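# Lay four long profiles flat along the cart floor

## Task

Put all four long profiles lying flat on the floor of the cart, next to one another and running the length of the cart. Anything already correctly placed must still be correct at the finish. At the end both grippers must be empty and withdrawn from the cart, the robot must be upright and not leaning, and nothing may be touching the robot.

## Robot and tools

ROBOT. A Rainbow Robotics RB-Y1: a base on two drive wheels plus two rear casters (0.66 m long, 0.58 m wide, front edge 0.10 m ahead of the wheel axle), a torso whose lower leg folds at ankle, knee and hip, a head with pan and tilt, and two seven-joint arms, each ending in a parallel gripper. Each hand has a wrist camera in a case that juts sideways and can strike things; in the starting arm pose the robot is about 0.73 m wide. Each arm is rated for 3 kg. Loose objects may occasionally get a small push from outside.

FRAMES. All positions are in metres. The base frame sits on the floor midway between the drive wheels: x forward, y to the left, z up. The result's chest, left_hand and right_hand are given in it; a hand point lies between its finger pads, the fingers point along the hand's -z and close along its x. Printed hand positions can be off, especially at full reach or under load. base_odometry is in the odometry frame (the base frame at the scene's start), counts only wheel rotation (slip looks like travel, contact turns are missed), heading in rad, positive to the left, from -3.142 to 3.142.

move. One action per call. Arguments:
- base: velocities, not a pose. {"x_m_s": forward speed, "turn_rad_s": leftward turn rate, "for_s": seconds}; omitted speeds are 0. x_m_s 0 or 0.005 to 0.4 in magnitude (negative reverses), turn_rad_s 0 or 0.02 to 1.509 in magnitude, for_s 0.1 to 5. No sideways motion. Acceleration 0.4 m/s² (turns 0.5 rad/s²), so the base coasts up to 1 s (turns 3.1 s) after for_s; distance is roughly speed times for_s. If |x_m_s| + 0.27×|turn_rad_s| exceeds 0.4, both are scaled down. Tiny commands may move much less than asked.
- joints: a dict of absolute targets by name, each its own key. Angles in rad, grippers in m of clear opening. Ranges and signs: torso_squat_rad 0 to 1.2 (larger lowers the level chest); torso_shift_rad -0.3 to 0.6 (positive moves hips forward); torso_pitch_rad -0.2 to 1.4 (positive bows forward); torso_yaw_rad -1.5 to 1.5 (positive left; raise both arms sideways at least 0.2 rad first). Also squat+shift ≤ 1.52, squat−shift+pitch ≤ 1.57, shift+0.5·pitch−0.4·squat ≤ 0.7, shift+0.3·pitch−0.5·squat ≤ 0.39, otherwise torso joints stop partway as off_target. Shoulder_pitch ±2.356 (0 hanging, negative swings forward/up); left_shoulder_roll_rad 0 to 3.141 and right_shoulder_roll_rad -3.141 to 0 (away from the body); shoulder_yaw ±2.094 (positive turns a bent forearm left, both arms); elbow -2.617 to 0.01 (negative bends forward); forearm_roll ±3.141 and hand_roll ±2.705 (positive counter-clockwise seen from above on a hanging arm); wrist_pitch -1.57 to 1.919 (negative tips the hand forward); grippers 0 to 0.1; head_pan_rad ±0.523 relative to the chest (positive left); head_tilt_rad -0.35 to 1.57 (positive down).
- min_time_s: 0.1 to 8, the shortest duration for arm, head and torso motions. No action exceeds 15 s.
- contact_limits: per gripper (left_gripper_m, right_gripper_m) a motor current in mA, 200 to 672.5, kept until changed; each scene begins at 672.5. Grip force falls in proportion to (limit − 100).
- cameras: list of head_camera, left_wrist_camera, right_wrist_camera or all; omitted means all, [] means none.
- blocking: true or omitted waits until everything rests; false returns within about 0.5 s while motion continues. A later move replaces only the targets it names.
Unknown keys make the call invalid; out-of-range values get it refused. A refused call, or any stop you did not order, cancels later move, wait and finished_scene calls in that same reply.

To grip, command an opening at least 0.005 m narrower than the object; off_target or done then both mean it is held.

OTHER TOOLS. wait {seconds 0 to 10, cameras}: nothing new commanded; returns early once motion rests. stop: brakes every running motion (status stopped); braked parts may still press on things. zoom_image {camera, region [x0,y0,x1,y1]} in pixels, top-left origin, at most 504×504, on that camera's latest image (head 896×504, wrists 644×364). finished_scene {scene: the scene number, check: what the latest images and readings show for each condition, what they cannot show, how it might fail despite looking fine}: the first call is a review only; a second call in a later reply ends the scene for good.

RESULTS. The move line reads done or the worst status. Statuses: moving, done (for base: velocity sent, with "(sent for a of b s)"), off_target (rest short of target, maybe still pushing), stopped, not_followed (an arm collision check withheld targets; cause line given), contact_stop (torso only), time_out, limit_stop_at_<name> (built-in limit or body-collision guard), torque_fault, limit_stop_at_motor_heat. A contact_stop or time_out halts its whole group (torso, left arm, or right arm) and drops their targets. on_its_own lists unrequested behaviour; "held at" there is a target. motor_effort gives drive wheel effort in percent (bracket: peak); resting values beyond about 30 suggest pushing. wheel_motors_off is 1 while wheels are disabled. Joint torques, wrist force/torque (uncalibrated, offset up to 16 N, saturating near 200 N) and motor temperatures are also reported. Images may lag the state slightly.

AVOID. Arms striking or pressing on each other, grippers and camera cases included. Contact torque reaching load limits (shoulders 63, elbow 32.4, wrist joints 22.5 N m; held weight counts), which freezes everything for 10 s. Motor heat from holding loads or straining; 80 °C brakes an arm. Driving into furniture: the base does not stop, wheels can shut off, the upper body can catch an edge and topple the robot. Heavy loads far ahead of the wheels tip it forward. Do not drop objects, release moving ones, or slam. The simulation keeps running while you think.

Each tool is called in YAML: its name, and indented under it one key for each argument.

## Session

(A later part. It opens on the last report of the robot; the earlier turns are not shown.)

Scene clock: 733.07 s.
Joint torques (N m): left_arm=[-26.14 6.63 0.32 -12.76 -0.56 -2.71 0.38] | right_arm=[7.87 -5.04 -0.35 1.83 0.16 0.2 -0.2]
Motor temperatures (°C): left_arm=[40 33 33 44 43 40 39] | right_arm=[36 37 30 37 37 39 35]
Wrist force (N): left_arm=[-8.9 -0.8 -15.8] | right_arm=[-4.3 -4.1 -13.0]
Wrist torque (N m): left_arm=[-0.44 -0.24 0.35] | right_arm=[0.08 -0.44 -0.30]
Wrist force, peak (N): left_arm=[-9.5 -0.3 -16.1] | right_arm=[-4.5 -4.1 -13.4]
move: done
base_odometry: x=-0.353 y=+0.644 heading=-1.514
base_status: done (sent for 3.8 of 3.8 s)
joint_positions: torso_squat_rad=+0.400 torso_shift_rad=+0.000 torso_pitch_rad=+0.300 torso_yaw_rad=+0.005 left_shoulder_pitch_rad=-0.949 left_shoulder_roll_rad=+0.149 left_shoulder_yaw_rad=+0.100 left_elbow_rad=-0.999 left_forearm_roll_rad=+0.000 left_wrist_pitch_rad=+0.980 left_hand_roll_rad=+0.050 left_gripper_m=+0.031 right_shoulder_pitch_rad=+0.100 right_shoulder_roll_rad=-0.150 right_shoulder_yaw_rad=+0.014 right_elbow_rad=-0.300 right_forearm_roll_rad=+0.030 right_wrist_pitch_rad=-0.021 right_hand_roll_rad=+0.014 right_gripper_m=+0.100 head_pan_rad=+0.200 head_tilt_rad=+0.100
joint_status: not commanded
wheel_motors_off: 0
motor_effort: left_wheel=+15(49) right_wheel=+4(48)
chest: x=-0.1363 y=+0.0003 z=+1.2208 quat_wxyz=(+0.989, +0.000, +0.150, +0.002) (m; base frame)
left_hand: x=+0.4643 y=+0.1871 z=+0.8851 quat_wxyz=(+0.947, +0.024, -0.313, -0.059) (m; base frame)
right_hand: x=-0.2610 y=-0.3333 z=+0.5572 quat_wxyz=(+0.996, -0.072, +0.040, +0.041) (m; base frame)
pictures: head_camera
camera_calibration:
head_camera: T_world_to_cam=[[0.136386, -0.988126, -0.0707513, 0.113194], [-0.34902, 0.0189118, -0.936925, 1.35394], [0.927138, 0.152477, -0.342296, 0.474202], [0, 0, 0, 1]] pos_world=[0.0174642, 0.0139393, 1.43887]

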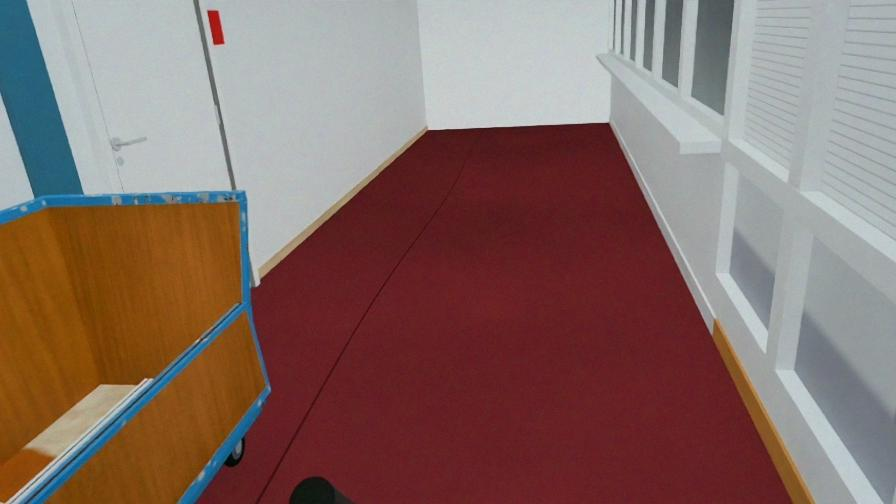

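move:
  base: {"x_m_s":0.3,"for_s":4.55}
  cameras: []

move:
  base: {"turn_rad_s":0.4,"for_s":3.8}
  joints: {"left_hand_roll_rad":0.05,"left_shoulder_pitch_rad":-1.18,"left_shoulder_roll_rad":0.25,"left_shoulder_yaw_rad":0.2,"left_elbow_rad":-0.773,"left_forearm_roll_rad":0.08,"left_wrist_pitch_rad":1.6,"head_pan_rad":0,"head_tilt_rad":0.4}
  min_time_s: 3.5
  cameras: ["head_camera"]

Scene clock: 742.30 s.
Joint torques (N m): left_arm=[-24.58 6.28 -0.22 -12.73 -0.64 -2.2 0.03] | right_arm=[7.56 -4.6 0 2.19 0.07 0.05 -0.38]
Motor temperatures (°C): left_arm=[40 33 33 45 43 40 39] | right_arm=[36 37 30 37 37 39 35]
Wrist force (N): left_arm=[-8.9 -0.9 -16.3] | right_arm=[-4.2 -4.1 -13.1]
Wrist torque (N m): left_arm=[-0.42 -0.23 0.36] | right_arm=[0.07 -0.43 -0.30]
Wrist force, peak (N): left_arm=[-9.4 -0.7 -16.4] | right_arm=[-4.5 -3.9 -13.5]
move: done
base_odometry: x=-0.277 y=-0.724 heading=-1.515
base_status: done (sent for 4.57 of 4.57 s)
joint_positions: torso_squat_rad=+0.400 torso_shift_rad=+0.000 torso_pitch_rad=+0.301 torso_yaw_rad=+0.005 left_shoulder_pitch_rad=-0.949 left_shoulder_roll_rad=+0.149 left_shoulder_yaw_rad=+0.100 left_elbow_rad=-0.999 left_forearm_roll_rad=+0.000 left_wrist_pitch_rad=+0.980 left_hand_roll_rad=+0.050 left_gripper_m=+0.031 right_shoulder_pitch_rad=+0.100 right_shoulder_roll_rad=-0.150 right_shoulder_yaw_rad=+0.014 right_elbow_rad=-0.300 right_forearm_roll_rad=+0.030 right_wrist_pitch_rad=-0.021 right_hand_roll_rad=+0.014 right_gripper_m=+0.100 head_pan_rad=+0.200 head_tilt_rad=+0.100
joint_status: not commanded
wheel_motors_off: 0
motor_effort: left_wheel=-7(45) right_wheel=+4(48)
chest: x=-0.1363 y=+0.0003 z=+1.2208 quat_wxyz=(+0.989, +0.000, +0.150, +0.002) (m; base frame)
left_hand: x=+0.4643 y=+0.1871 z=+0.8850 quat_wxyz=(+0.947, +0.024, -0.313, -0.059) (m; base frame)
right_hand: x=-0.2609 y=-0.3333 z=+0.5572 quat_wxyz=(+0.996, -0.072, +0.040, +0.041) (m; base frame)
pictures: none
No camera images: "cameras" was empty.

Scene clock: 747.23 s.
Joint torques (N m): left_arm=[-27.45 9.18 1.35 -10.42 -0.15 -0.16 -0.01] | right_arm=[7.11 -4.48 -0.13 1.8 0.16 -0.04 -0.28]
Motor temperatures (°C): left_arm=[41 33 33 44 43 39 39] | right_arm=[36 37 30 37 37 39 35]
Wrist force (N): left_arm=[-0.9 -0.3 -18.9] | right_arm=[-4.4 -4.3 -13.1]
Wrist torque (N m): left_arm=[-0.43 -0.16 0.26] | right_arm=[0.11 -0.46 -0.30]
Wrist force, peak (N): left_arm=[-4.4 -0.3 -19.0] | right_arm=[-4.5 -4.5 -13.3]
move: done
base_odometry: x=-0.277 y=-0.724 heading=+0.005
base_status: done (sent for 3.8 of 3.8 s)
joint_positions: torso_squat_rad=+0.400 torso_shift_rad=+0.000 torso_pitch_rad=+0.301 torso_yaw_rad=+0.005 left_shoulder_pitch_rad=-1.179 left_shoulder_roll_rad=+0.249 left_shoulder_yaw_rad=+0.200 left_elbow_rad=-0.772 left_forearm_roll_rad=+0.080 left_wrist_pitch_rad=+1.600 left_hand_roll_rad=+0.050 left_gripper_m=+0.031 right_shoulder_pitch_rad=+0.100 right_shoulder_roll_rad=-0.150 right_shoulder_yaw_rad=+0.014 right_elbow_rad=-0.300 right_forearm_roll_rad=+0.030 right_wrist_pitch_rad=-0.021 right_hand_roll_rad=+0.014 right_gripper_m=+0.100 head_pan_rad=+0.000 head_tilt_rad=+0.400
joint_status: all done
wheel_motors_off: 0
motor_effort: left_wheel=+3(41) right_wheel=+14(39)
chest: x=-0.1363 y=+0.0004 z=+1.2208 quat_wxyz=(+0.989, +0.000, +0.150, +0.002) (m; base frame)
left_hand: x=+0.3825 y=+0.2257 z=+0.8977 quat_wxyz=(+1.000, +0.018, -0.018, -0.001) (m; base frame)
right_hand: x=-0.2610 y=-0.3333 z=+0.5573 quat_wxyz=(+0.996, -0.072, +0.040, +0.041) (m; base frame)
pictures: head_camera
camera_calibration:
head_camera: T_world_to_cam=[[-0.0546708, -0.998486, 0.00605439, -0.0054518], [-0.606225, 0.0283738, -0.794787, 1.1398], [0.793411, -0.0471219, -0.606859, 0.838558], [0, 0, 0, 1]] pos_world=[0.0253559, 0.00173045, 1.41482]

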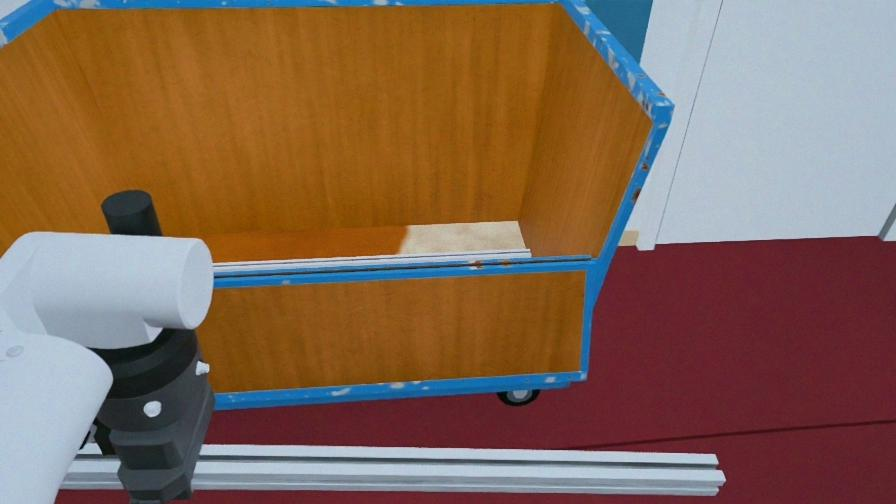

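move:
  base: {"x_m_s":0.3,"for_s":2.25}
  cameras: []

move:
  joints: {"torso_squat_rad":0.3,"torso_shift_rad":0.15,"torso_pitch_rad":0.7,"left_shoulder_pitch_rad":-1.18,"left_shoulder_roll_rad":0.285,"left_elbow_rad":-0.773,"left_wrist_pitch_rad":1.25,"left_hand_roll_rad":0.055}
  cameras: ["head_camera"]
  min_time_s: 1.5

Scene clock: 755.33 s.
Joint torques (N m): left_arm=[-26.02 8.75 0.44 -10.69 -0.08 -0.1 0.12] | right_arm=[7.35 -5.57 -0.29 2.16 0.24 -0.01 -0.2]
Motor temperatures (°C): left_arm=[41 33 33 44 43 39 39] | right_arm=[36 37 30 37 37 39 35]
Wrist force (N): left_arm=[-0.8 0.0 -18.6] | right_arm=[-4.6 -4.2 -13.1]
Wrist torque (N m): left_arm=[-0.47 -0.15 0.24] | right_arm=[0.09 -0.49 -0.30]
Wrist force, peak (N): left_arm=[-2.0 0.1 -19.4] | right_arm=[-4.5 -4.1 -13.4]
move: done
base_odometry: x=+0.403 y=-0.720 heading=+0.006
base_status: done (sent for 2.27 of 2.27 s)
joint_positions: torso_squat_rad=+0.400 torso_shift_rad=+0.000 torso_pitch_rad=+0.301 torso_yaw_rad=+0.005 left_shoulder_pitch_rad=-1.179 left_shoulder_roll_rad=+0.249 left_shoulder_yaw_rad=+0.200 left_elbow_rad=-0.772 left_forearm_roll_rad=+0.080 left_wrist_pitch_rad=+1.600 left_hand_roll_rad=+0.050 left_gripper_m=+0.031 right_shoulder_pitch_rad=+0.100 right_shoulder_roll_rad=-0.150 right_shoulder_yaw_rad=+0.014 right_elbow_rad=-0.300 right_forearm_roll_rad=+0.030 right_wrist_pitch_rad=-0.021 right_hand_roll_rad=+0.014 right_gripper_m=+0.100 head_pan_rad=+0.000 head_tilt_rad=+0.400
joint_status: not commanded
wheel_motors_off: 0
motor_effort: left_wheel=+6(43) right_wheel=-10(47)
chest: x=-0.1363 y=+0.0004 z=+1.2208 quat_wxyz=(+0.989, +0.000, +0.150, +0.002) (m; base frame)
left_hand: x=+0.3826 y=+0.2257 z=+0.8979 quat_wxyz=(+1.000, +0.018, -0.018, -0.001) (m; base frame)
right_hand: x=-0.2609 y=-0.3333 z=+0.5572 quat_wxyz=(+0.996, -0.072, +0.040, +0.041) (m; base frame)
pictures: none
No camera images: "cameras" was empty.

Scene clock: 757.50 s.
Joint torques (N m): left_arm=[-20.46 7.53 0.9 -9.32 -0.14 -0.2 0.59] | right_arm=[16.91 -4.21 0.02 6 0.23 0.85 -0.21]
Motor temperatures (°C): left_arm=[41 33 33 44 43 39 39] | right_arm=[36 37 30 37 37 39 35]
Wrist force (N): left_arm=[-0.7 -0.4 -18.5] | right_arm=[-1.9 -4.3 -12.6]
Wrist torque (N m): left_arm=[-0.50 -0.20 0.25] | right_arm=[0.10 -0.29 -0.28]
Wrist force, peak (N): left_arm=[-0.7 -0.6 -19.8] | right_arm=[-4.3 -4.1 -13.4]
move: done
base_odometry: x=+0.403 y=-0.720 heading=+0.006
base_status: not commanded
joint_positions: torso_squat_rad=+0.300 torso_shift_rad=+0.150 torso_pitch_rad=+0.700 torso_yaw_rad=+0.005 left_shoulder_pitch_rad=-1.179 left_shoulder_roll_rad=+0.284 left_shoulder_yaw_rad=+0.200 left_elbow_rad=-0.772 left_forearm_roll_rad=+0.080 left_wrist_pitch_rad=+1.250 left_hand_roll_rad=+0.055 left_gripper_m=+0.031 right_shoulder_pitch_rad=+0.100 right_shoulder_roll_rad=-0.150 right_shoulder_yaw_rad=+0.014 right_elbow_rad=-0.300 right_forearm_roll_rad=+0.030 right_wrist_pitch_rad=-0.021 right_hand_roll_rad=+0.014 right_gripper_m=+0.100 head_pan_rad=+0.000 head_tilt_rad=+0.400
joint_status: all done
wheel_motors_off: 0
motor_effort: left_wheel=+8(10) right_wheel=-7(12)
chest: x=+0.0715 y=+0.0003 z=+1.1783 quat_wxyz=(+0.939, +0.000, +0.343, +0.002) (m; base frame)
left_hand: x=+0.5085 y=+0.2436 z=+0.6682 quat_wxyz=(+1.000, +0.022, +0.002, +0.004) (m; base frame)
right_hand: x=-0.3018 y=-0.3333 z=+0.6157 quat_wxyz=(+0.968, -0.062, +0.237, +0.054) (m; base frame)
pictures: head_camera
camera_calibration:
head_camera: T_world_to_cam=[[-0.0480536, -0.998483, 0.0268858, -0.0188537], [-0.867846, 0.0284103, -0.49602, 0.898646], [0.494504, -0.0471683, -0.867895, 0.976838], [0, 0, 0, 1]] pos_world=[0.29593, 0.00171988, 1.29405]

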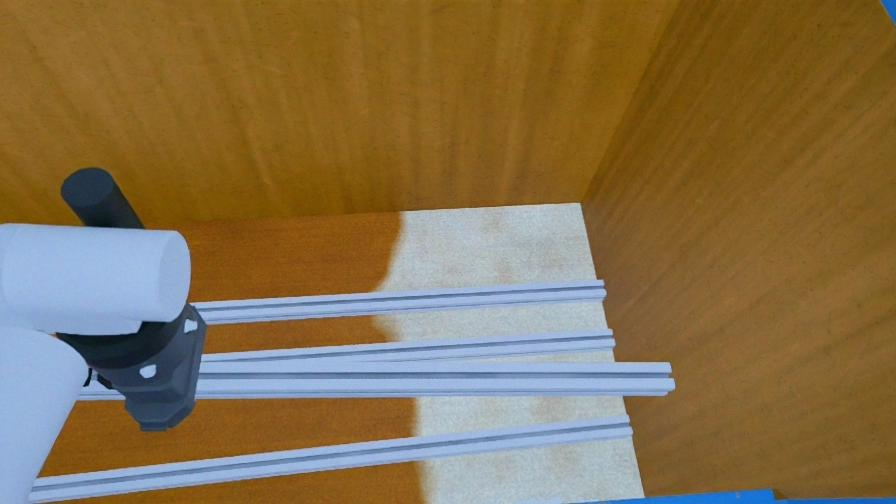

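move:
  joints: {"torso_squat_rad":0.42,"torso_shift_rad":0.15,"torso_pitch_rad":1.1,"left_wrist_pitch_rad":0.86}
  cameras: ["head_camera"]
  min_time_s: 2

Scene clock: 765.43 s.
Joint torques (N m): left_arm=[-10.33 5.42 1.05 -7.43 -0.13 -0.01 0.43] | right_arm=[23.83 -2.55 -0.34 8.97 0.04 1.46 -0.23]
Motor temperatures (°C): left_arm=[41 33 33 44 43 39 39] | right_arm=[36 37 30 37 37 39 35]
Wrist force (N): left_arm=[-0.8 -0.2 -18.7] | right_arm=[-0.2 -4.1 -11.3]
Wrist torque (N m): left_arm=[-0.41 -0.26 0.22] | right_arm=[0.06 -0.24 -0.26]
Wrist force, peak (N): left_arm=[-0.7 -0.1 -19.6] | right_arm=[-2.1 -4.4 -12.9]
move: done
base_odometry: x=+0.403 y=-0.720 heading=+0.006
base_status: not commanded
joint_positions: torso_squat_rad=+0.420 torso_shift_rad=+0.150 torso_pitch_rad=+1.100 torso_yaw_rad=+0.005 left_shoulder_pitch_rad=-1.179 left_shoulder_roll_rad=+0.284 left_shoulder_yaw_rad=+0.200 left_elbow_rad=-0.773 left_forearm_roll_rad=+0.080 left_wrist_pitch_rad=+0.860 left_hand_roll_rad=+0.055 left_gripper_m=+0.031 right_shoulder_pitch_rad=+0.100 right_shoulder_roll_rad=-0.150 right_shoulder_yaw_rad=+0.014 right_elbow_rad=-0.300 right_forearm_roll_rad=+0.030 right_wrist_pitch_rad=-0.021 right_hand_roll_rad=+0.014 right_gripper_m=+0.100 head_pan_rad=+0.000 head_tilt_rad=+0.400
joint_status: all done
wheel_motors_off: 0
motor_effort: left_wheel=+8(8) right_wheel=-8(11)
chest: x=+0.1435 y=+0.0003 z=+1.0527 quat_wxyz=(+0.852, +0.001, +0.523, +0.002) (m; base frame)
left_hand: x=+0.4350 y=+0.2386 z=+0.3942 quat_wxyz=(+1.000, +0.012, +0.007, -0.003) (m; base frame)
right_hand: x=-0.4195 y=-0.3333 z=+0.6799 quat_wxyz=(+0.902, -0.050, +0.425, +0.066) (m; base frame)
pictures: head_camera
camera_calibration:
head_camera: T_world_to_cam=[[-0.0338485, -0.99848, 0.0434912, -0.0315571], [-0.992492, 0.0284642, -0.118953, 0.519731], [0.117534, -0.0471911, -0.991947, 1.01697], [0, 0, 0, 1]] pos_world=[0.395232, 0.00168892, 1.07198]

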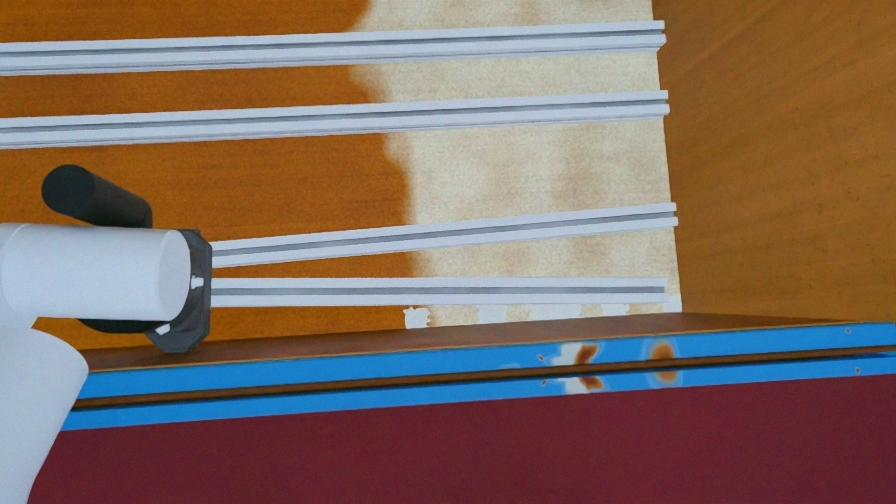

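move:
  joints: {"left_shoulder_roll_rad":0.245,"left_hand_roll_rad":0.09,"torso_squat_rad":0.49,"torso_pitch_rad":1.14,"left_shoulder_pitch_rad":-1.21,"left_wrist_pitch_rad":0.84}
  cameras: ["head_camera"]
  min_time_s: 1.5

move:
  joints: {"head_pan_rad":0.5,"head_tilt_rad":0.1}
  cameras: ["head_camera"]

Scene clock: 775.23 s.
Joint torques (N m): left_arm=[3.08 -1.58 -0.75 1.11 0.1 3.3 0.25] | right_arm=[24.17 -2.32 0.04 9.21 -0.09 1.37 -0.44]
Motor temperatures (°C): left_arm=[40 33 33 43 43 39 39] | right_arm=[37 37 30 37 37 39 35]
Wrist force (N): left_arm=[17.2 -0.6 -12.0] | right_arm=[0.3 -4.2 -10.9]
Wrist torque (N m): left_arm=[-0.47 0.74 0.41] | right_arm=[0.06 -0.16 -0.26]
Wrist force, peak (N): left_arm=[23.7 4.6 -7.9] | right_arm=[-0.3 -4.6 -11.4]
move: done
base_odometry: x=+0.403 y=-0.720 heading=+0.006
base_status: not commanded
joint_positions: torso_squat_rad=+0.490 torso_shift_rad=+0.150 torso_pitch_rad=+1.140 torso_yaw_rad=+0.005 left_shoulder_pitch_rad=-1.213 left_shoulder_roll_rad=+0.246 left_shoulder_yaw_rad=+0.200 left_elbow_rad=-0.775 left_forearm_roll_rad=+0.080 left_wrist_pitch_rad=+0.839 left_hand_roll_rad=+0.090 left_gripper_m=+0.031 right_shoulder_pitch_rad=+0.100 right_shoulder_roll_rad=-0.150 right_shoulder_yaw_rad=+0.014 right_elbow_rad=-0.300 right_forearm_roll_rad=+0.030 right_wrist_pitch_rad=-0.021 right_hand_roll_rad=+0.014 right_gripper_m=+0.100 head_pan_rad=+0.000 head_tilt_rad=+0.400
joint_status: all done
wheel_motors_off: 0
motor_effort: left_wheel=+3(8) right_wheel=-9(11)
chest: x=+0.1454 y=+0.0003 z=+1.0205 quat_wxyz=(+0.842, +0.001, +0.540, +0.002) (m; base frame)
left_hand: x=+0.4301 y=+0.2041 z=+0.3551 quat_wxyz=(+1.000, -0.012, +0.005, +0.011) (m; base frame)
right_hand: x=-0.4317 y=-0.3333 z=+0.6701 quat_wxyz=(+0.893, -0.049, +0.442, +0.067) (m; base frame)
pictures: head_camera
camera_calibration:
head_camera: T_world_to_cam=[[-0.0321987, -0.998479, 0.0447595, -0.0316531], [-0.996393, 0.0285489, -0.0799164, 0.47859], [0.078517, -0.0471713, -0.995796, 0.994382], [0, 0, 0, 1]] pos_world=[0.397768, 0.00163809, 1.02987]

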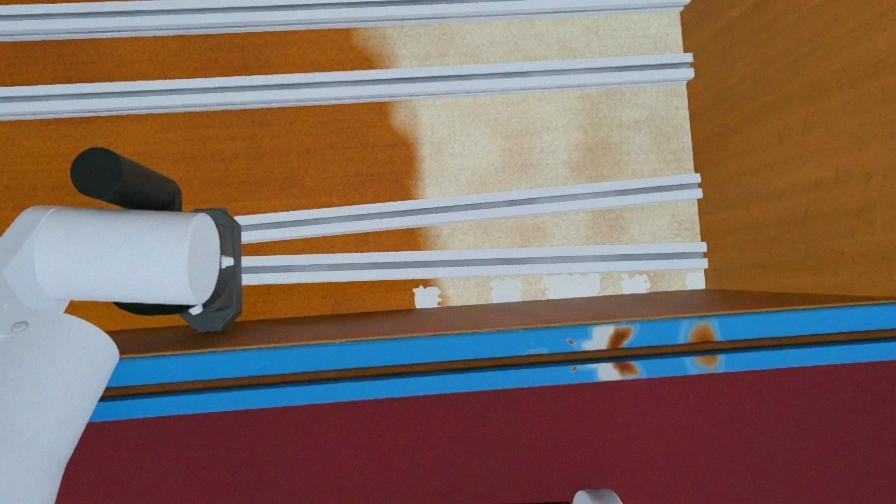

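Scene clock: 776.23 s.
Joint torques (N m): left_arm=[3.26 -1.87 -0.02 1.33 0.09 3.15 0.24] | right_arm=[24.47 -2.24 -0.19 9.05 0.03 1.49 -0.37]
Motor temperatures (°C): left_arm=[40 33 33 43 43 39 39] | right_arm=[37 37 30 37 37 39 35]
Wrist force (N): left_arm=[17.4 -0.6 -11.6] | right_arm=[0.6 -4.4 -10.9]
Wrist torque (N m): left_arm=[-0.46 0.81 0.43] | right_arm=[0.07 -0.13 -0.27]
Wrist force, peak (N): left_arm=[17.7 -1.0 -11.7] | right_arm=[0.3 -4.4 -11.0]
move: done
base_odometry: x=+0.403 y=-0.720 heading=+0.006
base_status: not commanded
joint_positions: torso_squat_rad=+0.490 torso_shift_rad=+0.150 torso_pitch_rad=+1.140 torso_yaw_rad=+0.005 left_shoulder_pitch_rad=-1.213 left_shoulder_roll_rad=+0.246 left_shoulder_yaw_rad=+0.200 left_elbow_rad=-0.775 left_forearm_roll_rad=+0.080 left_wrist_pitch_rad=+0.839 left_hand_roll_rad=+0.090 left_gripper_m=+0.031 right_shoulder_pitch_rad=+0.100 right_shoulder_roll_rad=-0.150 right_shoulder_yaw_rad=+0.014 right_elbow_rad=-0.300 right_forearm_roll_rad=+0.030 right_wrist_pitch_rad=-0.021 right_hand_roll_rad=+0.014 right_gripper_m=+0.100 head_pan_rad=+0.500 head_tilt_rad=+0.100
joint_status: all done
wheel_motors_off: 0
motor_effort: left_wheel=+3(4) right_wheel=-10(11)
chest: x=+0.1454 y=+0.0003 z=+1.0205 quat_wxyz=(+0.842, +0.001, +0.540, +0.002) (m; base frame)
left_hand: x=+0.4301 y=+0.2041 z=+0.3551 quat_wxyz=(+1.000, -0.012, +0.005, +0.011) (m; base frame)
right_hand: x=-0.4317 y=-0.3333 z=+0.6701 quat_wxyz=(+0.893, -0.049, +0.442, +0.067) (m; base frame)
pictures: head_camera
camera_calibration:
head_camera: T_world_to_cam=[[0.157411, -0.899381, -0.407842, 0.395184], [-0.931734, 0.00159965, -0.363139, 0.763901], [0.327253, 0.437162, -0.837732, 0.739083], [0, 0, 0, 1]] pos_world=[0.407679, 0.0311001, 1.05773]

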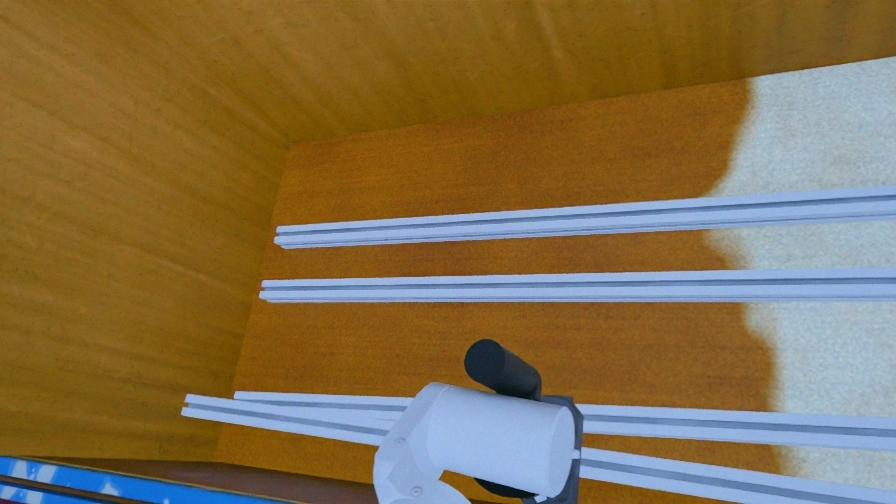

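move:
  joints: {"torso_squat_rad":0.42,"torso_pitch_rad":1.1,"left_shoulder_pitch_rad":-1.2,"left_shoulder_roll_rad":0.235,"left_hand_roll_rad":0.15,"left_wrist_pitch_rad":0.88}
  cameras: ["head_camera"]
  min_time_s: 1.5

zoom_image:
  camera: "head_camera"
  region: [100, 300, 480, 504]

Scene clock: 787.57 s.
Joint torques (N m): left_arm=[-9.13 1.26 -0.03 -6.36 0.18 0.27 0.7] | right_arm=[23.9 -1.96 -0.1 8.86 0.01 1.72 -0.35]
Motor temperatures (°C): left_arm=[39 33 33 42 43 39 39] | right_arm=[37 37 30 38 37 39 35]
Wrist force (N): left_arm=[-0.5 0.8 -19.2] | right_arm=[-0.3 -4.3 -11.0]
Wrist torque (N m): left_arm=[-0.47 -0.23 0.20] | right_arm=[0.08 -0.27 -0.25]
Wrist force, peak (N): left_arm=[21.7 2.6 -26.7] | right_arm=[-0.1 -4.4 -11.6]
move: done
base_odometry: x=+0.403 y=-0.720 heading=+0.006
base_status: not commanded
joint_positions: torso_squat_rad=+0.420 torso_shift_rad=+0.150 torso_pitch_rad=+1.101 torso_yaw_rad=+0.005 left_shoulder_pitch_rad=-1.200 left_shoulder_roll_rad=+0.235 left_shoulder_yaw_rad=+0.200 left_elbow_rad=-0.773 left_forearm_roll_rad=+0.080 left_wrist_pitch_rad=+0.880 left_hand_roll_rad=+0.150 left_gripper_m=+0.031 right_shoulder_pitch_rad=+0.100 right_shoulder_roll_rad=-0.150 right_shoulder_yaw_rad=+0.014 right_elbow_rad=-0.300 right_forearm_roll_rad=+0.030 right_wrist_pitch_rad=-0.021 right_hand_roll_rad=+0.014 right_gripper_m=+0.100 head_pan_rad=+0.500 head_tilt_rad=+0.100
joint_status: all done
wheel_motors_off: 0
motor_effort: left_wheel=+2(4) right_wheel=-10(10)
chest: x=+0.1435 y=+0.0003 z=+1.0527 quat_wxyz=(+0.852, +0.001, +0.523, +0.002) (m; base frame)
left_hand: x=+0.4330 y=+0.2008 z=+0.3951 quat_wxyz=(+0.999, -0.013, +0.015, +0.041) (m; base frame)
right_hand: x=-0.4195 y=-0.3333 z=+0.6799 quat_wxyz=(+0.902, -0.050, +0.425, +0.066) (m; base frame)
pictures: head_camera
camera_calibration:
head_camera: T_world_to_cam=[[0.173236, -0.899395, -0.401345, 0.399499], [-0.916814, 0.00159675, -0.399311, 0.809694], [0.359779, 0.437134, -0.824301, 0.747851], [0, 0, 0, 1]] pos_world=[0.40407, 0.0311034, 1.10011]

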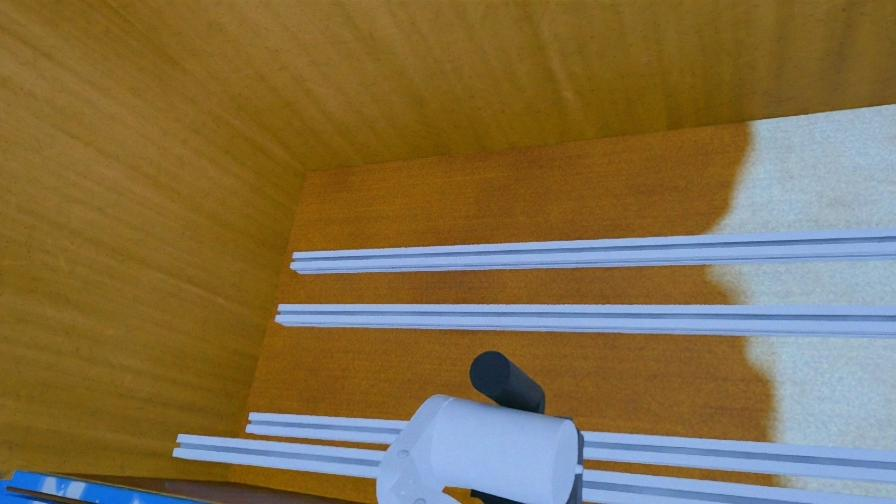

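Scaled by 1.326 from the camera's 896x504 image, which has a finer 1280x720 frame.

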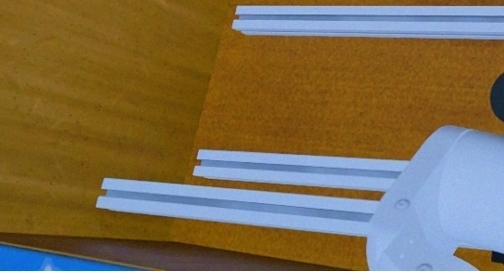

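move:
  joints: {"head_pan_rad":-0.1,"head_tilt_rad":0.1}
  cameras: ["head_camera"]

Scene clock: 791.33 s.
Joint torques (N m): left_arm=[-8.72 1.71 0.19 -6.21 0.09 0.43 0.66] | right_arm=[23.92 -2.17 -0.08 8.84 -0.09 1.56 -0.2]
Motor temperatures (°C): left_arm=[39 33 33 42 43 39 39] | right_arm=[38 37 30 38 37 39 35]
Wrist force (N): left_arm=[-0.4 0.7 -19.1] | right_arm=[-0.3 -4.4 -11.2]
Wrist torque (N m): left_arm=[-0.47 -0.24 0.24] | right_arm=[0.09 -0.25 -0.27]
Wrist force, peak (N): left_arm=[-0.4 0.9 -19.3] | right_arm=[-0.1 -4.3 -11.5]
move: done
base_odometry: x=+0.403 y=-0.720 heading=+0.006
base_status: not commanded
joint_positions: torso_squat_rad=+0.420 torso_shift_rad=+0.150 torso_pitch_rad=+1.101 torso_yaw_rad=+0.005 left_shoulder_pitch_rad=-1.200 left_shoulder_roll_rad=+0.235 left_shoulder_yaw_rad=+0.200 left_elbow_rad=-0.773 left_forearm_roll_rad=+0.080 left_wrist_pitch_rad=+0.880 left_hand_roll_rad=+0.150 left_gripper_m=+0.031 right_shoulder_pitch_rad=+0.100 right_shoulder_roll_rad=-0.150 right_shoulder_yaw_rad=+0.014 right_elbow_rad=-0.300 right_forearm_roll_rad=+0.030 right_wrist_pitch_rad=-0.021 right_hand_roll_rad=+0.014 right_gripper_m=+0.100 head_pan_rad=-0.100 head_tilt_rad=+0.100
joint_status: all done
wheel_motors_off: 0
motor_effort: left_wheel=+3(3) right_wheel=-8(10)
chest: x=+0.1435 y=+0.0003 z=+1.0527 quat_wxyz=(+0.852, +0.001, +0.523, +0.002) (m; base frame)
left_hand: x=+0.4330 y=+0.2008 z=+0.3951 quat_wxyz=(+0.999, -0.013, +0.015, +0.041) (m; base frame)
right_hand: x=-0.4195 y=-0.3333 z=+0.6799 quat_wxyz=(+0.902, -0.050, +0.425, +0.066) (m; base frame)
pictures: head_camera
camera_calibration:
head_camera: T_world_to_cam=[[-0.0912715, -0.988663, 0.119228, -0.0976513], [-0.911545, 0.0347406, -0.409731, 0.819636], [0.400944, -0.146078, -0.904381, 0.824495], [0, 0, 0, 1]] pos_world=[0.407646, -0.00457795, 1.09313]

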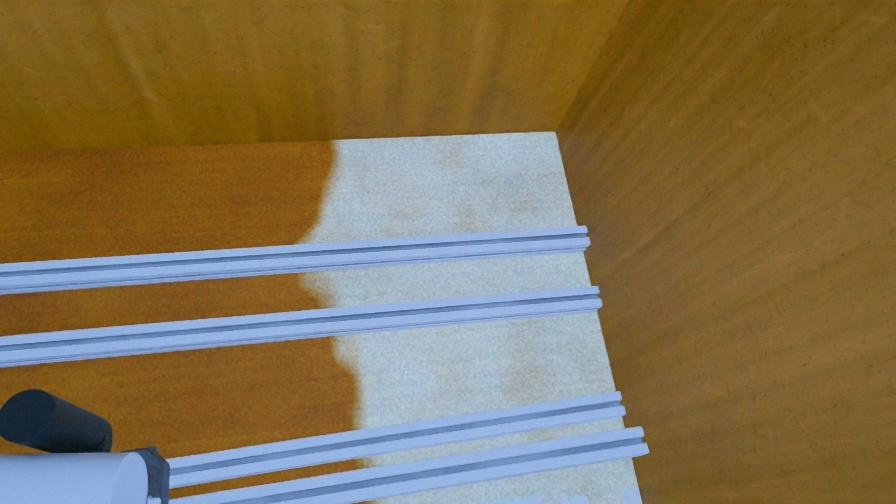

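move:
  joints: {"torso_squat_rad":0.54,"torso_shift_rad":0.2,"torso_pitch_rad":1.14,"left_shoulder_pitch_rad":-1.0,"left_elbow_rad":-1.124,"left_shoulder_roll_rad":0.222,"left_wrist_pitch_rad":0.976}
  cameras: ["head_camera"]
  min_time_s: 2

Scene clock: 798.17 s.
Joint torques (N m): left_arm=[8.63 -0.3 -0.05 0.3 -0.48 4.65 0.53] | right_arm=[24.61 -2.6 0.01 9.39 0.09 1.69 -0.32]
Motor temperatures (°C): left_arm=[39 33 33 42 43 39 39] | right_arm=[38 37 30 38 37 39 35]
Wrist force (N): left_arm=[22.2 -4.9 -16.9] | right_arm=[0.4 -4.4 -10.7]
Wrist torque (N m): left_arm=[-0.13 0.67 0.29] | right_arm=[0.06 -0.19 -0.28]
Wrist force, peak (N): left_arm=[30.7 -7.4 -4.2] | right_arm=[0.0 -4.4 -11.6]
move: done
base_odometry: x=+0.403 y=-0.720 heading=+0.006
base_status: not commanded
joint_positions: torso_squat_rad=+0.540 torso_shift_rad=+0.200 torso_pitch_rad=+1.140 torso_yaw_rad=+0.004 left_shoulder_pitch_rad=-1.003 left_shoulder_roll_rad=+0.223 left_shoulder_yaw_rad=+0.200 left_elbow_rad=-1.126 left_forearm_roll_rad=+0.080 left_wrist_pitch_rad=+0.975 left_hand_roll_rad=+0.150 left_gripper_m=+0.031 right_shoulder_pitch_rad=+0.100 right_shoulder_roll_rad=-0.150 right_shoulder_yaw_rad=+0.014 right_elbow_rad=-0.300 right_forearm_roll_rad=+0.030 right_wrist_pitch_rad=-0.021 right_hand_roll_rad=+0.014 right_gripper_m=+0.100 head_pan_rad=-0.100 head_tilt_rad=+0.100
joint_status: all done
wheel_motors_off: 0
motor_effort: left_wheel=-2(3) right_wheel=-6(10)
chest: x=+0.1725 y=+0.0003 z=+0.9982 quat_wxyz=(+0.842, +0.001, +0.540, +0.002) (m; base frame)
left_hand: x=+0.4292 y=+0.2227 z=+0.3555 quat_wxyz=(+0.999, -0.007, +0.001, +0.048) (m; base frame)
right_hand: x=-0.4048 y=-0.3333 z=+0.6479 quat_wxyz=(+0.893, -0.049, +0.442, +0.066) (m; base frame)
pictures: head_camera
camera_calibration:
head_camera: T_world_to_cam=[[-0.0866001, -0.98865, 0.122766, -0.0928712], [-0.926912, 0.0347927, -0.373662, 0.79039], [0.36515, -0.146152, -0.919405, 0.784793], [0, 0, 0, 1]] pos_world=[0.438013, -0.00461775, 1.02828]

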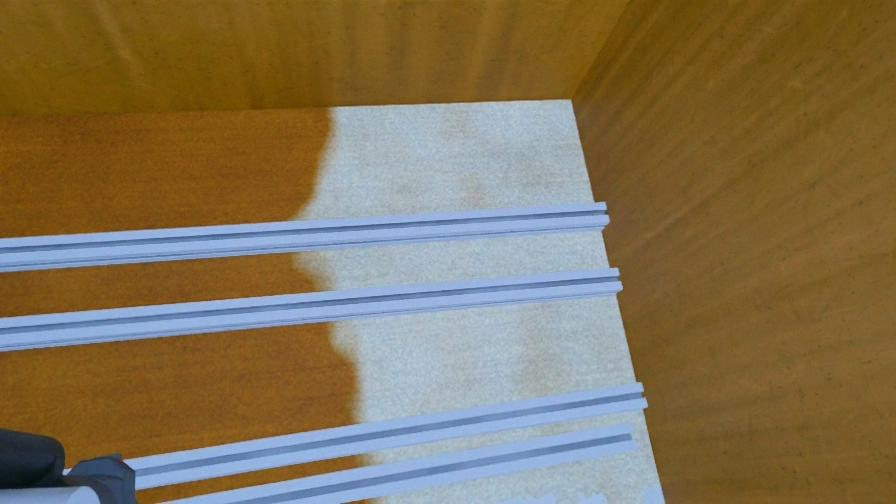

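move:
  joints: {"head_pan_rad":0.5,"head_tilt_rad":0.5}

Scene clock: 803.67 s.
Joint torques (N m): left_arm=[9.73 0.43 0.46 -0.07 -0.34 4.53 0.4] | right_arm=[24.54 -2.41 -0.09 9.36 0 1.55 -0.5]
Motor temperatures (°C): left_arm=[39 33 33 41 43 39 39] | right_arm=[38 36 30 38 37 39 35]
Wrist force (N): left_arm=[21.8 -4.3 -16.8] | right_arm=[0.2 -4.4 -10.8]
Wrist torque (N m): left_arm=[-0.24 0.66 0.32] | right_arm=[0.06 -0.21 -0.28]
Wrist force, peak (N): left_arm=[22.3 -4.7 -16.8] | right_arm=[0.4 -4.5 -11.1]
move: done
base_odometry: x=+0.403 y=-0.720 heading=+0.006
base_status: not commanded
joint_positions: torso_squat_rad=+0.540 torso_shift_rad=+0.200 torso_pitch_rad=+1.140 torso_yaw_rad=+0.004 left_shoulder_pitch_rad=-1.003 left_shoulder_roll_rad=+0.223 left_shoulder_yaw_rad=+0.200 left_elbow_rad=-1.126 left_forearm_roll_rad=+0.080 left_wrist_pitch_rad=+0.975 left_hand_roll_rad=+0.150 left_gripper_m=+0.031 right_shoulder_pitch_rad=+0.100 right_shoulder_roll_rad=-0.150 right_shoulder_yaw_rad=+0.014 right_elbow_rad=-0.300 right_forearm_roll_rad=+0.030 right_wrist_pitch_rad=-0.021 right_hand_roll_rad=+0.014 right_gripper_m=+0.100 head_pan_rad=+0.500 head_tilt_rad=+0.500
joint_status: all done
wheel_motors_off: 0
motor_effort: left_wheel=-1(2) right_wheel=-6(8)
chest: x=+0.1725 y=+0.0003 z=+0.9982 quat_wxyz=(+0.842, +0.001, +0.540, +0.002) (m; base frame)
left_hand: x=+0.4292 y=+0.2227 z=+0.3555 quat_wxyz=(+0.999, -0.007, +0.001, +0.048) (m; base frame)
right_hand: x=-0.4048 y=-0.3333 z=+0.6479 quat_wxyz=(+0.893, -0.049, +0.442, +0.066) (m; base frame)
pictures: head_camera, left_wrist_camera, right_wrist_camera
camera_calibration:
head_camera: T_world_to_cam=[[0.175427, -0.902689, -0.39291, 0.359398], [-0.982779, -0.184106, -0.0158173, 0.430847], [-0.0580591, 0.388918, -0.919441, 0.938368], [0, 0, 0, 1]] pos_world=[0.41486, 0.0387977, 1.0108]
left_wrist_camera: T_world_to_cam=[[0.992656, 0.116655, 0.0320142, -0.464056], [0.0863888, -0.868879, 0.487428, 0.0150855], [0.0846774, -0.481083, -0.872576, 0.459768], [0, 0, 0, 1]] pos_world=[0.420413, 0.288429, 0.408686]
right_wrist_camera: T_world_to_cam=[[-0.608038, -0.0589988, 0.791713, -0.777013], [0.21598, 0.94733, 0.236469, 0.280178], [-0.763965, 0.314776, -0.56327, 0.234687], [0, 0, 0, 1]] pos_world=[-0.353673, -0.385138, 0.68111]

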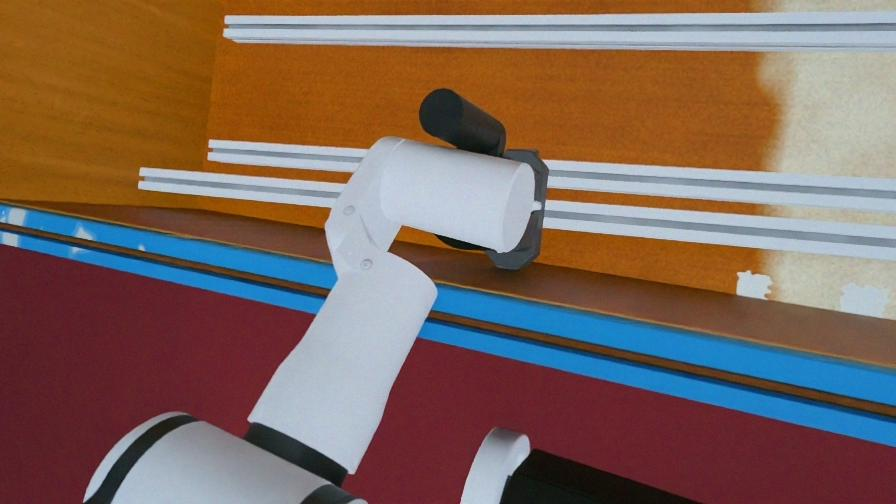

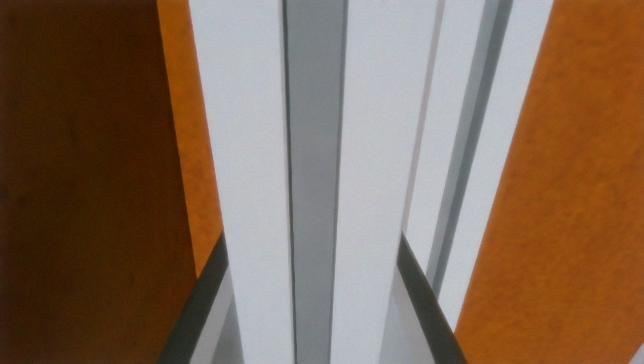

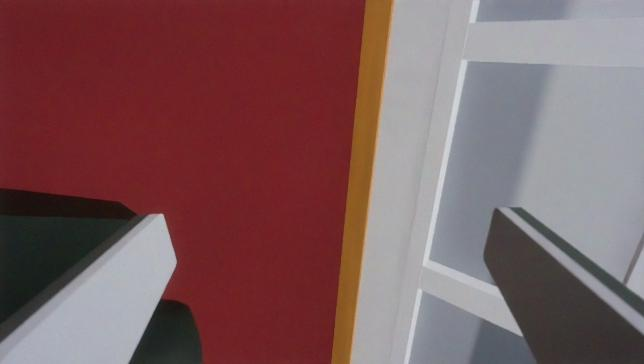

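move:
  joints: {"torso_squat_rad":0.48}
  cameras: []

move:
  joints: {"left_shoulder_pitch_rad":-1.128,"left_elbow_rad":-1.019,"left_wrist_pitch_rad":1.193,"left_shoulder_roll_rad":0.195}
  min_time_s: 1.5
  cameras: ["left_wrist_camera"]

move:
  joints: {"torso_squat_rad":0.54}
  cameras: ["head_camera","left_wrist_camera"]

Scene clock: 832.27 s.
Joint torques (N m): left_arm=[-1.35 0.56 -0.09 -5.24 -0.25 1.61 0.48] | right_arm=[24.35 -2.31 -0.2 9.06 -0.08 1.6 -0.25]
Motor temperatures (°C): left_arm=[38 33 33 40 43 40 39] | right_arm=[39 36 30 38 37 39 35]
Wrist force (N): left_arm=[5.6 -0.1 -19.3] | right_arm=[0.2 -4.5 -10.7]
Wrist torque (N m): left_arm=[-0.40 -0.03 0.24] | right_arm=[0.08 -0.17 -0.26]
Wrist force, peak (N): left_arm=[23.8 -2.8 -28.0] | right_arm=[0.0 -4.5 -11.1]
move: done
base_odometry: x=+0.403 y=-0.720 heading=+0.005
base_status: not commanded
joint_positions: torso_squat_rad=+0.480 torso_shift_rad=+0.200 torso_pitch_rad=+1.140 torso_yaw_rad=+0.004 left_shoulder_pitch_rad=-1.001 left_shoulder_roll_rad=+0.222 left_shoulder_yaw_rad=+0.200 left_elbow_rad=-1.124 left_forearm_roll_rad=+0.080 left_wrist_pitch_rad=+0.976 left_hand_roll_rad=+0.150 left_gripper_m=+0.031 right_shoulder_pitch_rad=+0.100 right_shoulder_roll_rad=-0.150 right_shoulder_yaw_rad=+0.014 right_elbow_rad=-0.300 right_forearm_roll_rad=+0.030 right_wrist_pitch_rad=-0.021 right_hand_roll_rad=+0.014 right_gripper_m=+0.100 head_pan_rad=+0.500 head_tilt_rad=+0.500
joint_status: all done
wheel_motors_off: 0
motor_effort: left_wheel=-1(5) right_wheel=-4(8)
chest: x=+0.1767 y=+0.0003 z=+1.0181 quat_wxyz=(+0.842, +0.001, +0.540, +0.002) (m; base frame)
left_hand: x=+0.4306 y=+0.2233 z=+0.3744 quat_wxyz=(+0.999, -0.006, +0.003, +0.048) (m; base frame)
right_hand: x=-0.4008 y=-0.3333 z=+0.6681 quat_wxyz=(+0.893, -0.049, +0.443, +0.066) (m; base frame)
pictures: none
No camera images: "cameras" was empty.

Scene clock: 834.07 s.
Joint torques (N m): left_arm=[1.03 -1.58 -0.45 -1.92 0.43 4.77 0.36] | right_arm=[24.62 -2.27 -0.19 8.96 0.1 1.63 -0.26]
Motor temperatures (°C): left_arm=[38 33 33 40 43 40 39] | right_arm=[39 36 30 38 37 39 35]
Wrist force (N): left_arm=[18.7 -3.2 -18.6] | right_arm=[0.1 -4.5 -10.7]
Wrist torque (N m): left_arm=[-0.31 0.36 0.32] | right_arm=[0.07 -0.19 -0.26]
Wrist force, peak (N): left_arm=[18.8 4.4 -24.1] | right_arm=[0.3 -4.5 -11.0]
move: done
base_odometry: x=+0.403 y=-0.720 heading=+0.005
base_status: not commanded
joint_positions: torso_squat_rad=+0.480 torso_shift_rad=+0.200 torso_pitch_rad=+1.140 torso_yaw_rad=+0.004 left_shoulder_pitch_rad=-1.130 left_shoulder_roll_rad=+0.196 left_shoulder_yaw_rad=+0.200 left_elbow_rad=-1.020 left_forearm_roll_rad=+0.080 left_wrist_pitch_rad=+1.192 left_hand_roll_rad=+0.150 left_gripper_m=+0.031 right_shoulder_pitch_rad=+0.100 right_shoulder_roll_rad=-0.150 right_shoulder_yaw_rad=+0.014 right_elbow_rad=-0.300 right_forearm_roll_rad=+0.030 right_wrist_pitch_rad=-0.021 right_hand_roll_rad=+0.014 right_gripper_m=+0.100 head_pan_rad=+0.500 head_tilt_rad=+0.500
joint_status: all done
wheel_motors_off: 0
motor_effort: left_wheel=-2(2) right_wheel=-2(6)
chest: x=+0.1767 y=+0.0003 z=+1.0181 quat_wxyz=(+0.842, +0.001, +0.540, +0.002) (m; base frame)
left_hand: x=+0.4164 y=+0.1845 z=+0.3829 quat_wxyz=(+0.993, -0.022, +0.107, +0.037) (m; base frame)
right_hand: x=-0.4007 y=-0.3333 z=+0.6681 quat_wxyz=(+0.893, -0.049, +0.442, +0.066) (m; base frame)
pictures: left_wrist_camera
camera_calibration:
left_wrist_camera: T_world_to_cam=[[0.979123, 0.0922027, -0.181155, -0.355976], [0.171753, -0.851922, 0.494702, -0.0718492], [-0.108717, -0.515488, -0.849972, 0.544637], [0, 0, 0, 1]] pos_world=[0.420095, 0.252366, 0.433983]

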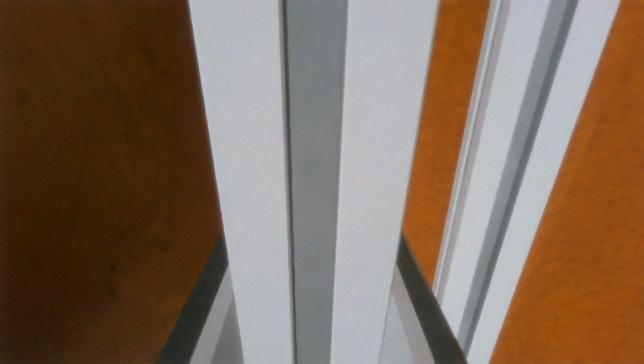

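Scene clock: 835.00 s.
Joint torques (N m): left_arm=[8.87 -2.22 -0.38 2.75 -0.17 4.96 0.43] | right_arm=[24.58 -2.01 -0.09 9.29 0.07 1.68 -0.09]
Motor temperatures (°C): left_arm=[38 33 33 40 43 40 39] | right_arm=[39 36 30 38 37 39 35]
Wrist force (N): left_arm=[27.2 -5.0 -4.1] | right_arm=[0.2 -4.6 -10.9]
Wrist torque (N m): left_arm=[-0.16 1.51 0.37] | right_arm=[0.07 -0.21 -0.28]
Wrist force, peak (N): left_arm=[28.3 -3.9 -1.2] | right_arm=[0.3 -4.5 -11.3]
move: done
base_odometry: x=+0.403 y=-0.720 heading=+0.005
base_status: not commanded
joint_positions: torso_squat_rad=+0.540 torso_shift_rad=+0.200 torso_pitch_rad=+1.140 torso_yaw_rad=+0.004 left_shoulder_pitch_rad=-1.132 left_shoulder_roll_rad=+0.196 left_shoulder_yaw_rad=+0.200 left_elbow_rad=-1.021 left_forearm_roll_rad=+0.080 left_wrist_pitch_rad=+1.192 left_hand_roll_rad=+0.150 left_gripper_m=+0.031 right_shoulder_pitch_rad=+0.100 right_shoulder_roll_rad=-0.150 right_shoulder_yaw_rad=+0.014 right_elbow_rad=-0.300 right_forearm_roll_rad=+0.030 right_wrist_pitch_rad=-0.021 right_hand_roll_rad=+0.014 right_gripper_m=+0.100 head_pan_rad=+0.500 head_tilt_rad=+0.500
joint_status: all done
wheel_motors_off: 0
motor_effort: left_wheel=-7(8) right_wheel=-5(9)
chest: x=+0.1724 y=+0.0003 z=+0.9983 quat_wxyz=(+0.842, +0.001, +0.539, +0.002) (m; base frame)
left_hand: x=+0.4146 y=+0.1841 z=+0.3638 quat_wxyz=(+0.994, -0.022, +0.105, +0.037) (m; base frame)
right_hand: x=-0.4047 y=-0.3333 z=+0.6478 quat_wxyz=(+0.893, -0.049, +0.442, +0.066) (m; base frame)
pictures: head_camera, left_wrist_camera
camera_calibration:
head_camera: T_world_to_cam=[[0.175524, -0.902688, -0.392868, 0.359377], [-0.982778, -0.184084, -0.0161139, 0.431066], [-0.057775, 0.388931, -0.919454, 0.938401], [0, 0, 0, 1]] pos_world=[0.414779, 0.0387841, 1.01095]
left_wrist_camera: T_world_to_cam=[[0.979927, 0.0917744, -0.176975, -0.35941], [0.16933, -0.851688, 0.495938, -0.0619537], [-0.105213, -0.51595, -0.850133, 0.526725], [0, 0, 0, 1]] pos_world=[0.418105, 0.251983, 0.414905]

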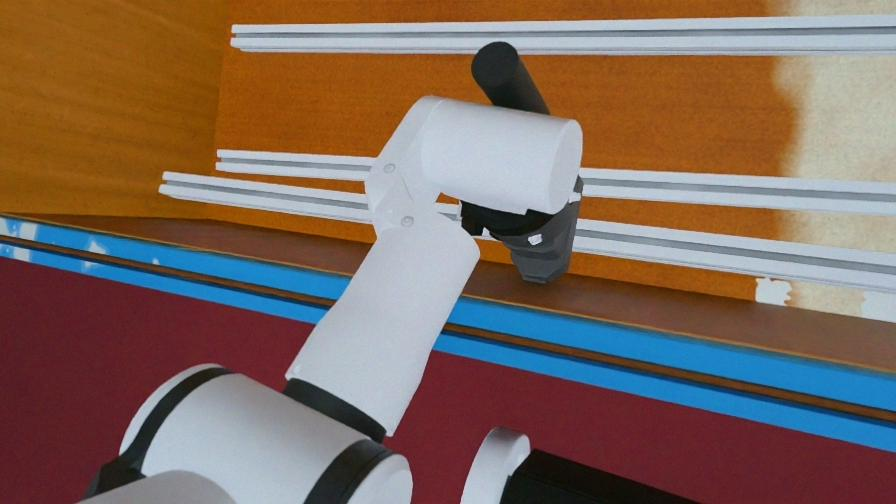

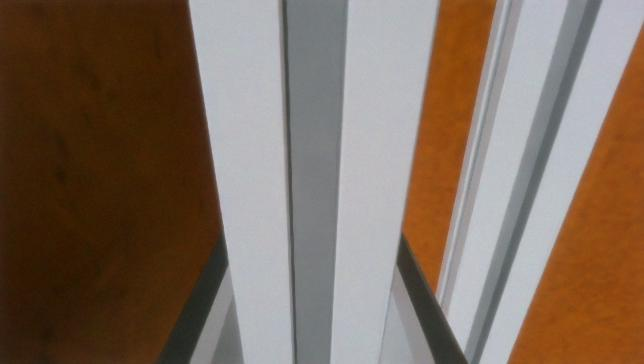

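move:
  joints: {"torso_squat_rad":0.47}
  cameras: []

move:
  joints: {"left_shoulder_pitch_rad":-1.217,"left_elbow_rad":-0.913,"left_wrist_pitch_rad":1.176,"left_shoulder_roll_rad":0.205,"left_hand_roll_rad":0.13}
  min_time_s: 1.5
  cameras: []

move:
  joints: {"torso_squat_rad":0.54}
  cameras: ["head_camera","left_wrist_camera"]

Scene clock: 846.00 s.
Joint torques (N m): left_arm=[-2.21 -1.64 -0.63 -4.58 0.09 2.87 0.47] | right_arm=[23.83 -2.1 0.28 9.17 -0.19 1.57 -0.36]
Motor temperatures (°C): left_arm=[38 33 33 40 43 41 39] | right_arm=[39 36 30 39 37 39 35]
Wrist force (N): left_arm=[10.3 0.9 -19.2] | right_arm=[0.3 -4.3 -10.6]
Wrist torque (N m): left_arm=[-0.47 0.05 0.17] | right_arm=[0.05 -0.16 -0.27]
Wrist force, peak (N): left_arm=[32.3 -4.0 -22.2] | right_arm=[0.4 -4.4 -11.1]
move: done
base_odometry: x=+0.403 y=-0.720 heading=+0.005
base_status: not commanded
joint_positions: torso_squat_rad=+0.470 torso_shift_rad=+0.200 torso_pitch_rad=+1.140 torso_yaw_rad=+0.004 left_shoulder_pitch_rad=-1.129 left_shoulder_roll_rad=+0.196 left_shoulder_yaw_rad=+0.200 left_elbow_rad=-1.019 left_forearm_roll_rad=+0.080 left_wrist_pitch_rad=+1.192 left_hand_roll_rad=+0.150 left_gripper_m=+0.031 right_shoulder_pitch_rad=+0.100 right_shoulder_roll_rad=-0.150 right_shoulder_yaw_rad=+0.014 right_elbow_rad=-0.300 right_forearm_roll_rad=+0.030 right_wrist_pitch_rad=-0.021 right_hand_roll_rad=+0.014 right_gripper_m=+0.100 head_pan_rad=+0.500 head_tilt_rad=+0.500
joint_status: all done
wheel_motors_off: 0
motor_effort: left_wheel=-3(8) right_wheel=-3(7)
chest: x=+0.1773 y=+0.0003 z=+1.0212 quat_wxyz=(+0.842, +0.001, +0.540, +0.002) (m; base frame)
left_hand: x=+0.4161 y=+0.1847 z=+0.3858 quat_wxyz=(+0.993, -0.021, +0.108, +0.038) (m; base frame)
right_hand: x=-0.4001 y=-0.3333 z=+0.6712 quat_wxyz=(+0.893, -0.049, +0.443, +0.066) (m; base frame)
pictures: none
No camera images: "cameras" was empty.

Scene clock: 847.80 s.
Joint torques (N m): left_arm=[-10.26 3.07 -1.32 -6.53 0.35 0.83 0.05] | right_arm=[24.43 -2.17 -0.18 9.22 0.15 1.45 -0.08]
Motor temperatures (°C): left_arm=[38 33 33 40 43 41 39] | right_arm=[39 36 30 39 37 39 35]
Wrist force (N): left_arm=[2.4 0.8 -18.8] | right_arm=[0.0 -4.5 -10.7]
Wrist torque (N m): left_arm=[-0.43 -0.21 0.24] | right_arm=[0.06 -0.20 -0.27]
Wrist force, peak (N): left_arm=[10.2 0.1 -18.8] | right_arm=[0.1 -4.4 -11.0]
move: done
base_odometry: x=+0.403 y=-0.720 heading=+0.005
base_status: not commanded
joint_positions: torso_squat_rad=+0.470 torso_shift_rad=+0.200 torso_pitch_rad=+1.140 torso_yaw_rad=+0.004 left_shoulder_pitch_rad=-1.216 left_shoulder_roll_rad=+0.205 left_shoulder_yaw_rad=+0.200 left_elbow_rad=-0.913 left_forearm_roll_rad=+0.080 left_wrist_pitch_rad=+1.176 left_hand_roll_rad=+0.130 left_gripper_m=+0.031 right_shoulder_pitch_rad=+0.100 right_shoulder_roll_rad=-0.150 right_shoulder_yaw_rad=+0.014 right_elbow_rad=-0.300 right_forearm_roll_rad=+0.030 right_wrist_pitch_rad=-0.021 right_hand_roll_rad=+0.014 right_gripper_m=+0.100 head_pan_rad=+0.500 head_tilt_rad=+0.500
joint_status: all done
wheel_motors_off: 0
motor_effort: left_wheel=-3(4) right_wheel=-1(5)
chest: x=+0.1773 y=+0.0003 z=+1.0212 quat_wxyz=(+0.842, +0.001, +0.540, +0.002) (m; base frame)
left_hand: x=+0.4344 y=+0.1747 z=+0.3851 quat_wxyz=(+0.993, -0.025, +0.110, +0.021) (m; base frame)
right_hand: x=-0.4001 y=-0.3333 z=+0.6712 quat_wxyz=(+0.893, -0.049, +0.443, +0.066) (m; base frame)
pictures: none
No camera images: "cameras" was empty.

Scene clock: 848.77 s.
Joint torques (N m): left_arm=[-10.85 3.16 -0.66 -6.92 0.14 0.96 -0.09] | right_arm=[23.92 -1.95 -0.14 9.27 0.06 1.66 -0.25]
Motor temperatures (°C): left_arm=[38 33 33 40 43 40 39] | right_arm=[39 36 30 39 37 39 35]
Wrist force (N): left_arm=[2.5 0.7 -19.0] | right_arm=[0.5 -4.4 -10.7]
Wrist torque (N m): left_arm=[-0.46 -0.22 0.25] | right_arm=[0.07 -0.15 -0.27]
Wrist force, peak (N): left_arm=[2.3 0.9 -19.1] | right_arm=[0.4 -4.4 -11.0]
move: done
base_odometry: x=+0.403 y=-0.720 heading=+0.005
base_status: not commanded
joint_positions: torso_squat_rad=+0.540 torso_shift_rad=+0.200 torso_pitch_rad=+1.140 torso_yaw_rad=+0.004 left_shoulder_pitch_rad=-1.216 left_shoulder_roll_rad=+0.205 left_shoulder_yaw_rad=+0.200 left_elbow_rad=-0.913 left_forearm_roll_rad=+0.080 left_wrist_pitch_rad=+1.176 left_hand_roll_rad=+0.130 left_gripper_m=+0.031 right_shoulder_pitch_rad=+0.100 right_shoulder_roll_rad=-0.150 right_shoulder_yaw_rad=+0.014 right_elbow_rad=-0.300 right_forearm_roll_rad=+0.030 right_wrist_pitch_rad=-0.021 right_hand_roll_rad=+0.014 right_gripper_m=+0.100 head_pan_rad=+0.500 head_tilt_rad=+0.500
joint_status: all done
wheel_motors_off: 0
motor_effort: left_wheel=+1(3) right_wheel=-2(4)
chest: x=+0.1726 y=+0.0003 z=+0.9981 quat_wxyz=(+0.842, +0.001, +0.540, +0.002) (m; base frame)
left_hand: x=+0.4298 y=+0.1747 z=+0.3619 quat_wxyz=(+0.993, -0.025, +0.110, +0.021) (m; base frame)
right_hand: x=-0.4048 y=-0.3333 z=+0.6480 quat_wxyz=(+0.893, -0.049, +0.442, +0.066) (m; base frame)
pictures: head_camera, left_wrist_camera
camera_calibration:
head_camera: T_world_to_cam=[[0.175212, -0.902698, -0.392984, 0.359434], [-0.982787, -0.18411, -0.0152702, 0.430408], [-0.0585678, 0.388896, -0.919418, 0.938298], [0, 0, 0, 1]] pos_world=[0.414976, 0.0388026, 1.01051]
left_wrist_camera: T_world_to_cam=[[0.980517, 0.0595607, -0.187187, -0.364692], [0.147775, -0.851475, 0.503142, -0.0649064], [-0.129418, -0.521001, -0.843688, 0.530804], [0, 0, 0, 1]] pos_world=[0.435873, 0.243004, 0.412224]

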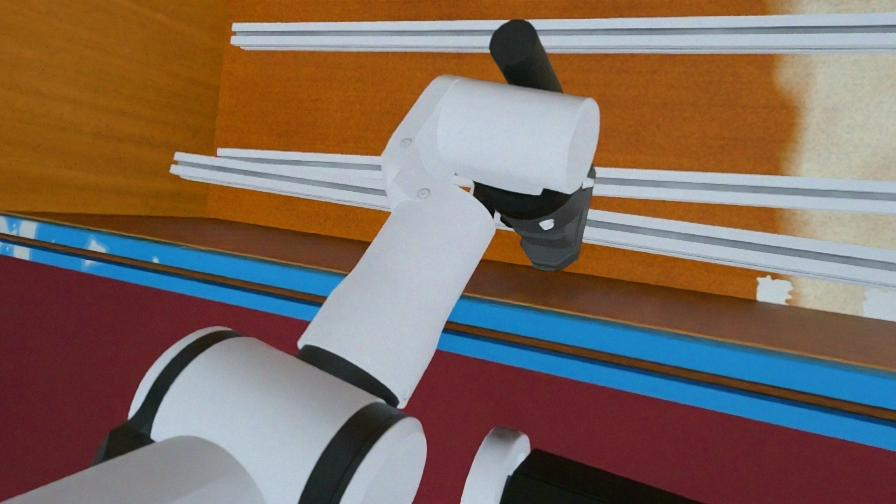

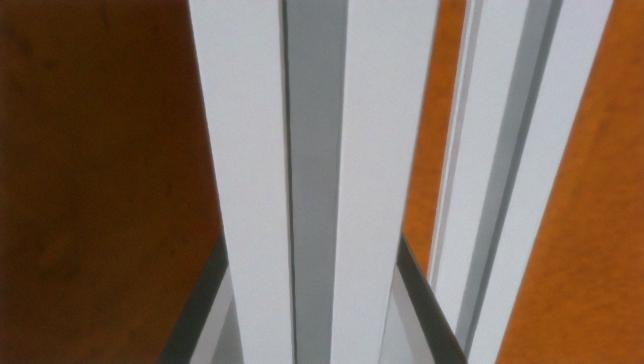

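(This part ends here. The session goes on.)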